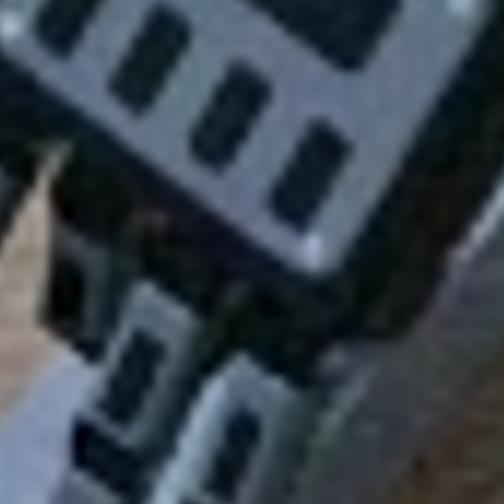

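Request:
move --target '[0.0006,-0.0012,0.0002,0,0,0,-0.8,-0.8,0.5,-0.8,0.3,1,0.7,-0.95,0,0,0,0,0,0,0.9,0.9,0.36,0.36,-1,1,0,-0.2]' --speed 0.003

Request:
move --target '[0.0006,-0.0012,0,0,0,0,-0.8,-0.8,0.5,-0.8,0.3,1,0.7,-0.95,0,0,0,0,0,0,0.9,0.9,0.36,0.36,-1,1,0,-0.2]' --speed 0.003

Scene clock: 15108.70 s.
left_arm: end_effector_position=(+0.4384, -0.4546, +0.1090) hand_measured=(-0.800, -0.800, +0.068, -0.800, -0.686, +1.000) hand_load_n=(-0.5, +0.0, +12.0, +0.0, +11.5, +2.0) hand_stopped_by=(target, target, force, target, force, target) hand_force_limit=0.70 hand_speed=-0.95 end_effector_quat_wxyz=(+0.094, -0.223, +0.895, -0.374) | right_arm: end_effector_position=(+0.2697, +0.2047, +0.1835) hand_measured=(+0.900, +0.900, +0.360, +0.360, -1.000, +1.000) hand_load_n=(+0.0, +0.0, +0.0, +0.0, +0.0, +0.0) hand_stopped_by=(target, target, target, target, target, target) hand_force_limit=0.00 hand_speed=-0.20 end_effector_quat_wxyz=(-0.275, +0.449, +0.849, +0.042)
Joint positions: left_arm=[2.731 -2.085 -1.429 2.614 -1.114 3.651] | right_arm=[-0.068 -1.42 1.981 1.5 1.279 -0.74]
Joint torques (N m): left_arm=[-7.67 25.25 28.2 -3.57 -0.89 -1.05] | right_arm=[10.44 -33.87 -6.54 -0.09 -0.78 -1.5]
Wrist force (N, zeroed by zero_wrist_force on left_arm): left_arm=[-0.4 -3.1 -0.9] | right_arm=[0.4 0.0 -0.3]
Wrist torque (N m, zeroed by zero_wrist_force on left_arm): left_arm=[-0.16 0.05 -0.09] | right_arm=[0.04 -0.02 -0.09]
Wrist force, peak (N, zeroed by zero_wrist_force on left_arm): left_arm=[-0.9 -10.3 -0.4] | right_arm=[0.7 -0.3 -0.3]
Hand target: left_arm +0.4384, -0.4546, +0.1090; +0.094, -0.223, +0.895, -0.374 | right_arm +0.2697, +0.2047, +0.1835; -0.275, +0.449, +0.849, +0.042
Off the commanded pose: left_arm 0.000 m, 0 deg | right_arm 0.000 m, 0 deg.
move: done

Scene clock: 15109.40 s.
left_arm: end_effector_position=(+0.4388, -0.4553, +0.1090) hand_measured=(-0.800, -0.800, +0.068, -0.800, -0.686, +1.000) hand_load_n=(+0.0, +0.0, +12.5, +0.0, +11.0, +2.0) hand_stopped_by=(target, target, force, target, force, target) hand_force_limit=0.70 hand_speed=-0.95 end_effector_quat_wxyz=(+0.094, -0.223, +0.895, -0.374) | right_arm: end_effector_position=(+0.2697, +0.2047, +0.1835) hand_measured=(+0.900, +0.900, +0.360, +0.360, -1.000, +1.000) hand_load_n=(+0.0, +0.0, +0.0, +0.0, +0.0, +0.0) hand_stopped_by=(target, target, target, target, target, target) hand_force_limit=0.00 hand_speed=-0.20 end_effector_quat_wxyz=(-0.275, +0.449, +0.849, +0.042)
Joint positions: left_arm=[2.73 -2.087 -1.427 2.614 -1.114 3.65] | right_arm=[-0.068 -1.42 1.981 1.5 1.279 -0.74]
Joint torques (N m): left_arm=[-6.49 26.67 30.27 -3.25 -0.91 -1.16] | right_arm=[10.32 -33.75 -6.07 -0.12 -0.73 -1.44]
Wrist force (N, zeroed by zero_wrist_force on left_arm): left_arm=[0.2 -0.2 -0.4] | right_arm=[0.7 -0.4 -0.2]
Wrist torque (N m, zeroed by zero_wrist_force on left_arm): left_arm=[-0.08 0.03 -0.14] | right_arm=[-0.02 -0.07 -0.08]
Wrist force, peak (N, zeroed by zero_wrist_force on left_arm): left_arm=[-0.2 -3.1 -0.7] | right_arm=[0.8 0.0 -0.5]
Hand target: left_arm +0.4388, -0.4553, +0.1090; +0.094, -0.223, +0.895, -0.374 | right_arm +0.2697, +0.2047, +0.1835; -0.275, +0.449, +0.849, +0.042
Off the commanded pose: left_arm 0.000 m, 0 deg | right_arm 0.000 m, 0 deg.
move: done

Request:
move --target '[0,0,-0.012,0,0,0,-0.8,-0.8,0.5,-0.8,0.3,1,0.7,-0.95,0,0,0,0,0,0,0.9,0.9,0.36,0.36,-1,1,0,-0.2]' --speed 0.003 --stop_force 3 --zero false

Request:
move --target '[-0.0087,0.0050,-0.0003,0,0,-0.08333,-0.8,-0.8,0.5,-0.8,0.3,1,0.7,-0.95,0,0,0,0,0,0,0.9,0.9,0.36,0.36,-1,1,0,-0.2]' --speed 0.03

Request:
move --target '[0,0,-0.012,0,0,0,-0.8,-0.8,0.5,-0.8,0.3,1,0.7,-0.95,0,0,0,0,0,0,0.9,0.9,0.36,0.36,-1,1,0,-0.2]' --speed 0.003 --stop_force 3 --zero false

Request:
move --target '[-0.0071,0.0071,-0.0003,0,0,-0.08333,-0.8,-0.8,0.5,-0.8,0.3,1,0.7,-0.95,0,0,0,0,0,0,0.9,0.9,0.36,0.36,-1,1,0,-0.2]' --speed 0.03

Request:
move --target '[0,0,-0.012,0,0,0,-0.8,-0.8,0.5,-0.8,0.3,1,0.7,-0.95,0,0,0,0,0,0,0.9,0.9,0.36,0.36,-1,1,0,-0.2]' --speed 0.003 --stop_force 3 --zero false --cameras '["cam_high"]'

Request:
zoom_image --camera "cam_high" --region '[331, 210, 361, 240]'

Scene clock: 15134.87 s.
left_arm: end_effector_position=(+0.4388, -0.4553, +0.1084) hand_measured=(-0.800, -0.800, +0.068, -0.800, -0.686, +1.000) hand_load_n=(+0.0, +0.0, +11.0, +0.0, +12.0, +1.5) hand_stopped_by=(target, target, force, target, force, target) hand_force_limit=0.70 hand_speed=-0.95 end_effector_quat_wxyz=(+0.094, -0.223, +0.895, -0.374) | right_arm: end_effector_position=(+0.2697, +0.2047, +0.1835) hand_measured=(+0.900, +0.900, +0.360, +0.360, -1.000, +1.000) hand_load_n=(+0.0, +0.0, +0.0, +0.0, +0.0, +0.0) hand_stopped_by=(target, target, target, target, target, target) hand_force_limit=0.00 hand_speed=-0.20 end_effector_quat_wxyz=(-0.275, +0.449, +0.849, +0.042)
Joint positions: left_arm=[2.73 -2.087 -1.428 2.615 -1.114 3.65] | right_arm=[-0.068 -1.42 1.981 1.5 1.279 -0.74]
Joint torques (N m): left_arm=[7.86 48.9 28.73 -3.58 1.39 1.39] | right_arm=[9.73 -33.7 -5.61 -0.09 -0.52 -1.54]
Wrist force (N, zeroed by zero_wrist_force on left_arm): left_arm=[-0.3 -4.5 -3.8] | right_arm=[0.6 0.0 -0.2]
Wrist torque (N m, zeroed by zero_wrist_force on left_arm): left_arm=[-0.30 -0.02 -0.06] | right_arm=[0.03 -0.06 -0.07]
Wrist force, peak (N, zeroed by zero_wrist_force on left_arm): left_arm=[-0.3 -4.8 -4.0] | right_arm=[0.9 -0.2 -0.4]
Hand target: left_arm +0.4388, -0.4553, +0.1084; +0.094, -0.223, +0.895, -0.374 (not the last commanded pose) | right_arm +0.2697, +0.2047, +0.1835; -0.275, +0.449, +0.849, +0.042
Off the commanded pose: left_arm 0.007 m, 0 deg | right_arm 0.000 m, 0 deg.
move: contact (left_arm)

Scene clock: 15139.53 s.
left_arm: end_effector_position=(+0.4336, -0.4523, +0.1082) hand_measured=(-0.800, -0.800, +0.068, -0.800, -0.686, +1.000) hand_load_n=(+0.0, +0.0, +11.0, -0.5, +11.5, +2.0) hand_stopped_by=(target, target, force, target, force, target) hand_force_limit=0.70 hand_speed=-0.95 end_effector_quat_wxyz=(+0.044, -0.104, +0.917, -0.383) | right_arm: end_effector_position=(+0.2697, +0.2047, +0.1835) hand_measured=(+0.900, +0.900, +0.360, +0.360, -1.000, +1.000) hand_load_n=(+0.0, +0.0, +0.0, +0.0, +0.0, +0.0) hand_stopped_by=(target, target, target, target, target, target) hand_force_limit=0.00 hand_speed=-0.20 end_effector_quat_wxyz=(-0.275, +0.449, +0.849, +0.042)
Joint positions: left_arm=[2.767 -2.162 -1.341 2.453 -0.945 3.94] | right_arm=[-0.068 -1.42 1.981 1.5 1.279 -0.74]
Joint torques (N m): left_arm=[4.53 40.53 11.92 0.93 -1.43 -1.17] | right_arm=[9.7 -33.62 -5.77 -0.11 -0.63 -1.36]
Wrist force (N, zeroed by zero_wrist_force on left_arm): left_arm=[-0.9 -10.1 -3.9] | right_arm=[0.6 -0.2 -0.4]
Wrist torque (N m, zeroed by zero_wrist_force on left_arm): left_arm=[-0.40 -0.02 0.03] | right_arm=[0.02 -0.05 -0.08]
Wrist force, peak (N, zeroed by zero_wrist_force on left_arm): left_arm=[-1.0 -10.9 -4.3] | right_arm=[0.8 -0.1 -0.5]
Hand target: left_arm +0.4336, -0.4523, +0.1082; +0.044, -0.104, +0.917, -0.383 | right_arm +0.2697, +0.2047, +0.1835; -0.275, +0.449, +0.849, +0.042
Off the commanded pose: left_arm 0.000 m, 0 deg | right_arm 0.000 m, 0 deg.
move: done

Scene clock: 15140.40 s.
left_arm: end_effector_position=(+0.4336, -0.4523, +0.1082) hand_measured=(-0.800, -0.800, +0.068, -0.800, -0.686, +1.000) hand_load_n=(+0.0, -0.5, +11.0, +0.0, +12.0, +2.0) hand_stopped_by=(target, target, force, target, force, target) hand_force_limit=0.70 hand_speed=-0.95 end_effector_quat_wxyz=(+0.044, -0.104, +0.917, -0.383) | right_arm: end_effector_position=(+0.2697, +0.2047, +0.1835) hand_measured=(+0.900, +0.900, +0.360, +0.360, -1.000, +1.000) hand_load_n=(+0.0, +0.0, +0.0, +0.0, +0.0, +0.0) hand_stopped_by=(target, target, target, target, target, target) hand_force_limit=0.00 hand_speed=-0.20 end_effector_quat_wxyz=(-0.275, +0.449, +0.849, +0.042)
Joint positions: left_arm=[2.767 -2.162 -1.341 2.453 -0.945 3.94] | right_arm=[-0.068 -1.42 1.981 1.5 1.279 -0.74]
Joint torques (N m): left_arm=[5.82 38.54 19.55 -4.63 1.18 1.41] | right_arm=[9.96 -34.66 -6.19 -0.1 -0.64 -1.6]
Wrist force (N, zeroed by zero_wrist_force on left_arm): left_arm=[-0.6 -9.5 -3.8] | right_arm=[0.8 0.0 -0.2]
Wrist torque (N m, zeroed by zero_wrist_force on left_arm): left_arm=[-0.37 -0.03 0.03] | right_arm=[0.04 -0.09 -0.06]
Wrist force, peak (N, zeroed by zero_wrist_force on left_arm): left_arm=[-0.8 -9.7 -3.9] | right_arm=[0.8 -0.1 -0.3]
Hand target: left_arm +0.4336, -0.4523, +0.1082; +0.044, -0.104, +0.917, -0.383 (not the last commanded pose) | right_arm +0.2697, +0.2047, +0.1835; -0.275, +0.449, +0.849, +0.042
Off the commanded pose: left_arm 0.007 m, 0 deg | right_arm 0.000 m, 0 deg.
move: contact (left_arm)

Scene clock: 15145.07 s.
left_arm: end_effector_position=(+0.4293, -0.4480, +0.1080) hand_measured=(-0.800, -0.800, +0.068, -0.800, -0.686, +1.000) hand_load_n=(+0.0, +0.0, +11.5, +0.0, +11.5, +1.5) hand_stopped_by=(target, target, force, target, force, target) hand_force_limit=0.70 hand_speed=-0.95 end_effector_quat_wxyz=(-0.006, +0.016, +0.923, -0.385) end_effector_velocity=(+0.002, +0.001, +0.000) end_effector_angular_velocity=(-0.001, +0.000, +0.006) | right_arm: end_effector_position=(+0.2697, +0.2047, +0.1835) hand_measured=(+0.900, +0.900, +0.360, +0.360, -1.000, +1.000) hand_load_n=(+0.0, +0.0, -0.5, +0.0, +0.0, +0.0) hand_stopped_by=(target, target, target, target, target, target) hand_force_limit=0.00 hand_speed=-0.20 end_effector_quat_wxyz=(-0.275, +0.449, +0.849, +0.042)
Joint positions: left_arm=[2.788 -2.261 -1.228 2.226 -0.829 4.274] | right_arm=[-0.068 -1.42 1.981 1.5 1.279 -0.74]
Joint velocities: left_arm=[0.003 0.001 0 0.003 -0.001 -0.005] | right_arm=[within noise]
Joint torques (N m): left_arm=[7.59 47.07 8.93 1.08 -1.23 -1.15] | right_arm=[9.92 -34.59 -5.14 -0.16 -0.71 -1.57]
Wrist force (N, zeroed by zero_wrist_force on left_arm): left_arm=[-0.8 -8.2 -2.5] | right_arm=[0.6 -0.1 -0.2]
Wrist torque (N m, zeroed by zero_wrist_force on left_arm): left_arm=[-0.25 -0.02 -0.01] | right_arm=[0.02 -0.05 -0.08]
Wrist force, peak (N, zeroed by zero_wrist_force on left_arm): left_arm=[-0.7 -9.8 -3.9] | right_arm=[0.8 -0.3 -0.5]
Hand target: left_arm +0.4293, -0.4480, +0.1080; -0.006, +0.016, +0.923, -0.385 | right_arm +0.2697, +0.2047, +0.1835; -0.275, +0.449, +0.849, +0.042
Off the commanded pose: left_arm 0.000 m, 0 deg | right_arm 0.000 m, 0 deg.
move: done

Scene clock: 15145.93 s.
left_arm: end_effector_position=(+0.4293, -0.4480, +0.1080) hand_measured=(-0.800, -0.800, +0.068, -0.800, -0.686, +1.000) hand_load_n=(+0.0, +0.0, +11.5, +0.0, +11.5, +2.0) hand_stopped_by=(target, target, force, target, force, target) hand_force_limit=0.70 hand_speed=-0.95 end_effector_quat_wxyz=(-0.006, +0.016, +0.923, -0.385) | right_arm: end_effector_position=(+0.2697, +0.2047, +0.1835) hand_measured=(+0.900, +0.900, +0.360, +0.360, -1.000, +1.000) hand_load_n=(+0.0, +0.0, +0.0, +0.0, +0.0, +0.0) hand_stopped_by=(target, target, target, target, target, target) hand_force_limit=0.00 hand_speed=-0.20 end_effector_quat_wxyz=(-0.275, +0.449, +0.849, +0.042)
Joint positions: left_arm=[2.788 -2.261 -1.228 2.226 -0.829 4.274] | right_arm=[-0.068 -1.42 1.981 1.5 1.279 -0.74]
Joint torques (N m): left_arm=[9.63 38.26 27.45 -4.73 1.18 1.46] | right_arm=[11 -34.25 -5.68 0 -0.73 -1.53]
Wrist force (N, zeroed by zero_wrist_force on left_arm): left_arm=[-1.0 -8.3 -2.7] | right_arm=[0.5 0.1 -0.4]
Wrist torque (N m, zeroed by zero_wrist_force on left_arm): left_arm=[-0.27 0.00 -0.01] | right_arm=[0.06 -0.03 -0.07]
Wrist force, peak (N, zeroed by zero_wrist_force on left_arm): left_arm=[-0.5 -8.6 -3.2] | right_arm=[0.6 -0.2 -0.4]
Hand target: left_arm +0.4293, -0.4480, +0.1080; -0.006, +0.016, +0.923, -0.385 (not the last commanded pose) | right_arm +0.2697, +0.2047, +0.1835; -0.275, +0.449, +0.849, +0.042
Off the commanded pose: left_arm 0.007 m, 0 deg | right_arm 0.000 m, 0 deg.
move: contact (left_arm)
Images, in order (width x height): cam_high 672x504.

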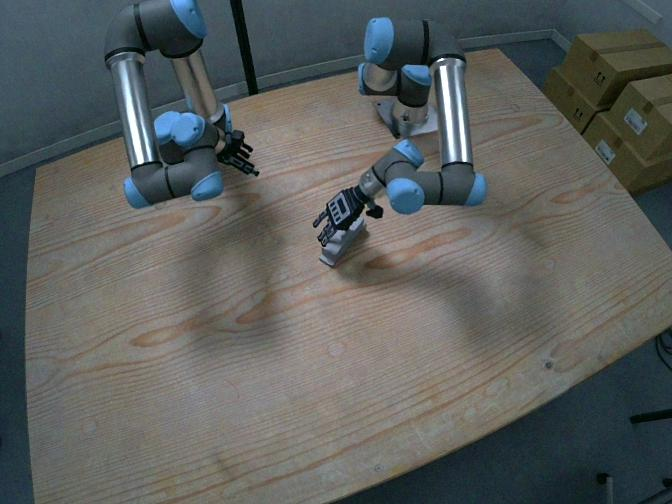

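Scaled by 16.800 from the camera's 672x504 image, which has a finer 960x720 frame.

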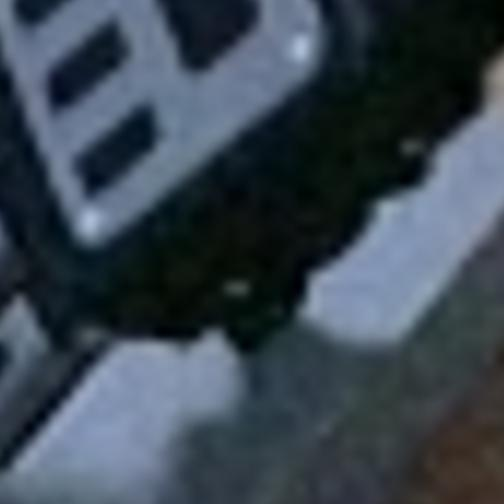

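Request:
move --target '[0,0,0.0010,0,0,0,-0.8,-0.8,0.5,-0.8,0.3,1,0.7,-0.95,0,0,0,0,0,0,0.9,0.9,0.36,0.36,-1,1,0,-0.2]' --speed 0.003

Request:
move --target '[0,0,0.0005,0,0,0,-0.8,-0.8,0.5,-0.8,0.3,1,0.7,-0.95,0,0,0,0,0,0,0.9,0.9,0.36,0.36,-1,1,0,-0.2]' --speed 0.003

Request:
move --target '[0,0,0.0005,0,0,0,-0.8,-0.8,0.5,-0.8,0.3,1,0.7,-0.95,0,0,0,0,0,0,0.9,0.9,0.36,0.36,-1,1,0,-0.2]' --speed 0.003

Scene clock: 15155.10 s.
left_arm: end_effector_position=(+0.4293, -0.4480, +0.1086) hand_measured=(-0.800, -0.800, +0.068, -0.800, -0.686, +1.000) hand_load_n=(+0.0, +0.0, +12.5, +0.0, +11.0, +2.0) hand_stopped_by=(target, target, force, target, force, target) hand_force_limit=0.70 hand_speed=-0.95 end_effector_quat_wxyz=(-0.006, +0.016, +0.923, -0.385) | right_arm: end_effector_position=(+0.2697, +0.2047, +0.1835) hand_measured=(+0.900, +0.900, +0.360, +0.360, -1.000, +1.000) hand_load_n=(+0.0, +0.0, +0.0, +0.0, +0.0, +0.0) hand_stopped_by=(target, target, target, target, target, target) hand_force_limit=0.00 hand_speed=-0.20 end_effector_quat_wxyz=(-0.275, +0.449, +0.849, +0.042)
Joint positions: left_arm=[2.788 -2.26 -1.227 2.224 -0.829 4.274] | right_arm=[-0.068 -1.42 1.981 1.5 1.279 -0.74]
Joint torques (N m): left_arm=[9.26 56.27 29.14 -4.85 1.36 1.36] | right_arm=[10.67 -33.95 -6.25 -0.14 -0.61 -1.52]
Wrist force (N, zeroed by zero_wrist_force on left_arm): left_arm=[-0.3 -4.3 1.3] | right_arm=[0.7 -0.2 -0.3]
Wrist torque (N m, zeroed by zero_wrist_force on left_arm): left_arm=[0.00 0.03 -0.08] | right_arm=[0.02 -0.06 -0.07]
Wrist force, peak (N, zeroed by zero_wrist_force on left_arm): left_arm=[-1.0 -8.5 -3.0] | right_arm=[0.7 -0.2 -0.5]
Hand target: left_arm +0.4293, -0.4480, +0.1086; -0.006, +0.016, +0.923, -0.385 | right_arm +0.2697, +0.2047, +0.1835; -0.275, +0.449, +0.849, +0.042
Off the commanded pose: left_arm 0.000 m, 0 deg | right_arm 0.000 m, 0 deg.
move: done

Scene clock: 15155.80 s.
left_arm: end_effector_position=(+0.4293, -0.4480, +0.1089) hand_measured=(-0.800, -0.800, +0.068, -0.800, -0.686, +1.000) hand_load_n=(+0.0, +0.0, +12.0, +0.0, +11.5, +2.0) hand_stopped_by=(target, target, force, target, force, target) hand_force_limit=0.70 hand_speed=-0.95 end_effector_quat_wxyz=(-0.006, +0.016, +0.923, -0.385) | right_arm: end_effector_position=(+0.2697, +0.2047, +0.1835) hand_measured=(+0.900, +0.900, +0.360, +0.360, -1.000, +1.000) hand_load_n=(+0.0, +0.0, +0.0, +0.5, +0.0, +0.0) hand_stopped_by=(target, target, target, target, target, target) hand_force_limit=0.00 hand_speed=-0.20 end_effector_quat_wxyz=(-0.275, +0.449, +0.849, +0.042)
Joint positions: left_arm=[2.788 -2.26 -1.226 2.224 -0.829 4.274] | right_arm=[-0.068 -1.42 1.981 1.5 1.279 -0.74]
Joint torques (N m): left_arm=[9 54.33 30.11 -4.95 1.31 1.2] | right_arm=[10.78 -33.94 -5.81 -0.25 -0.68 -1.45]
Wrist force (N, zeroed by zero_wrist_force on left_arm): left_arm=[-0.5 -4.7 0.1] | right_arm=[0.6 -0.1 -0.3]
Wrist torque (N m, zeroed by zero_wrist_force on left_arm): left_arm=[-0.05 0.03 -0.09] | right_arm=[0.02 -0.05 -0.08]
Wrist force, peak (N, zeroed by zero_wrist_force on left_arm): left_arm=[-0.5 -5.0 0.2] | right_arm=[0.6 -0.4 -0.4]
Hand target: left_arm +0.4293, -0.4480, +0.1089; -0.006, +0.016, +0.923, -0.385 | right_arm +0.2697, +0.2047, +0.1835; -0.275, +0.449, +0.849, +0.042
Off the commanded pose: left_arm 0.000 m, 0 deg | right_arm 0.000 m, 0 deg.
move: done

Scene clock: 15156.50 s.
left_arm: end_effector_position=(+0.4293, -0.4480, +0.1092) hand_measured=(-0.800, -0.800, +0.068, -0.800, -0.686, +1.000) hand_load_n=(+0.0, +0.0, +12.5, +0.0, +11.5, +2.0) hand_stopped_by=(target, target, force, target, force, target) hand_force_limit=0.70 hand_speed=-0.95 end_effector_quat_wxyz=(-0.006, +0.016, +0.923, -0.385) | right_arm: end_effector_position=(+0.2697, +0.2047, +0.1835) hand_measured=(+0.900, +0.900, +0.360, +0.360, -1.000, +1.000) hand_load_n=(+0.0, +0.0, +0.0, +0.0, +0.0, +0.5) hand_stopped_by=(target, target, target, target, target, target) hand_force_limit=0.00 hand_speed=-0.20 end_effector_quat_wxyz=(-0.275, +0.449, +0.849, +0.042)
Joint positions: left_arm=[2.788 -2.26 -1.226 2.223 -0.829 4.274] | right_arm=[-0.068 -1.42 1.981 1.5 1.279 -0.74]
Joint torques (N m): left_arm=[10.1 56.71 29.6 -4.94 1.12 1.33] | right_arm=[10.19 -33.87 -5.68 -0.15 -0.72 -1.51]
Wrist force (N, zeroed by zero_wrist_force on left_arm): left_arm=[-0.2 -4.5 0.7] | right_arm=[0.6 -0.1 -0.2]
Wrist torque (N m, zeroed by zero_wrist_force on left_arm): left_arm=[-0.03 0.03 -0.07] | right_arm=[0.02 -0.05 -0.08]
Wrist force, peak (N, zeroed by zero_wrist_force on left_arm): left_arm=[-0.6 -4.9 0.2] | right_arm=[0.7 -0.1 -0.4]
Hand target: left_arm +0.4293, -0.4480, +0.1092; -0.006, +0.016, +0.923, -0.385 | right_arm +0.2697, +0.2047, +0.1835; -0.275, +0.449, +0.849, +0.042
Off the commanded pose: left_arm 0.000 m, 0 deg | right_arm 0.000 m, 0 deg.
move: done

Request:
move --target '[0,-0.0012,0,0,0,0,-0.8,-0.8,0.5,-0.8,0.3,1,0.7,-0.95,0,0,0,0,0,0,0.9,0.9,0.36,0.36,-1,1,0,-0.2]' --speed 0.003

Request:
move --target '[0,0,0.0010,0,0,0,-0.8,-0.8,0.5,-0.8,0.3,1,0.7,-0.95,0,0,0,0,0,0,0.9,0.9,0.36,0.36,-1,1,0,-0.2]' --speed 0.003

Scene clock: 15167.63 s.
left_arm: end_effector_position=(+0.4293, -0.4488, +0.1092) hand_measured=(-0.800, -0.800, +0.068, -0.800, -0.686, +1.000) hand_load_n=(+0.0, +0.0, +12.0, +0.0, +11.5, +2.0) hand_stopped_by=(target, target, force, target, force, target) hand_force_limit=0.70 hand_speed=-0.95 end_effector_quat_wxyz=(-0.006, +0.016, +0.923, -0.385) | right_arm: end_effector_position=(+0.2697, +0.2047, +0.1835) hand_measured=(+0.900, +0.900, +0.360, +0.360, -1.000, +1.000) hand_load_n=(+0.0, +0.0, +0.0, +0.5, +0.0, +0.0) hand_stopped_by=(target, target, target, target, target, target) hand_force_limit=0.00 hand_speed=-0.20 end_effector_quat_wxyz=(-0.275, +0.449, +0.849, +0.042)
Joint positions: left_arm=[2.787 -2.261 -1.224 2.223 -0.83 4.272] | right_arm=[-0.068 -1.42 1.981 1.5 1.279 -0.74]
Joint torques (N m): left_arm=[-5.91 27.79 27.69 0.99 -1.43 -1] | right_arm=[10.1 -34.19 -6.24 -0.23 -0.62 -1.57]
Wrist force (N, zeroed by zero_wrist_force on left_arm): left_arm=[-0.1 -5.3 -0.8] | right_arm=[0.4 -0.1 -0.2]
Wrist torque (N m, zeroed by zero_wrist_force on left_arm): left_arm=[-0.14 0.01 -0.07] | right_arm=[0.01 -0.03 -0.09]
Wrist force, peak (N, zeroed by zero_wrist_force on left_arm): left_arm=[-0.4 -5.3 -0.7] | right_arm=[0.8 -0.3 -0.4]
Hand target: left_arm +0.4293, -0.4488, +0.1092; -0.006, +0.016, +0.923, -0.385 | right_arm +0.2697, +0.2047, +0.1835; -0.275, +0.449, +0.849, +0.042
Off the commanded pose: left_arm 0.000 m, 0 deg | right_arm 0.000 m, 0 deg.
move: done

Scene clock: 15168.33 s.
left_arm: end_effector_position=(+0.4293, -0.4488, +0.1098) hand_measured=(-0.800, -0.800, +0.068, -0.800, -0.686, +1.000) hand_load_n=(+0.0, +0.0, +12.5, +0.0, +11.0, +3.0) hand_stopped_by=(target, target, force, target, force, target) hand_force_limit=0.70 hand_speed=-0.95 end_effector_quat_wxyz=(-0.006, +0.016, +0.923, -0.385) | right_arm: end_effector_position=(+0.2697, +0.2047, +0.1835) hand_measured=(+0.900, +0.900, +0.360, +0.360, -1.000, +1.000) hand_load_n=(+0.0, +0.0, +0.0, +0.0, +0.0, +0.0) hand_stopped_by=(target, target, target, target, target, target) hand_force_limit=0.00 hand_speed=-0.20 end_effector_quat_wxyz=(-0.275, +0.449, +0.849, +0.042)
Joint positions: left_arm=[2.787 -2.26 -1.224 2.222 -0.83 4.272] | right_arm=[-0.068 -1.42 1.981 1.5 1.279 -0.74]
Joint torques (N m): left_arm=[-3.71 58.11 30.68 -4.65 -0.93 1.19] | right_arm=[10.21 -34.16 -5.92 -0.28 -0.52 -1.52]
Wrist force (N, zeroed by zero_wrist_force on left_arm): left_arm=[0.0 -2.9 2.5] | right_arm=[0.7 -0.1 -0.3]
Wrist torque (N m, zeroed by zero_wrist_force on left_arm): left_arm=[0.07 0.07 -0.13] | right_arm=[0.02 -0.07 -0.07]
Wrist force, peak (N, zeroed by zero_wrist_force on left_arm): left_arm=[0.0 -5.4 -0.7] | right_arm=[0.7 -0.1 -0.4]
Hand target: left_arm +0.4293, -0.4488, +0.1098; -0.006, +0.016, +0.923, -0.385 | right_arm +0.2697, +0.2047, +0.1835; -0.275, +0.449, +0.849, +0.042
Off the commanded pose: left_arm 0.000 m, 0 deg | right_arm 0.000 m, 0 deg.
move: done


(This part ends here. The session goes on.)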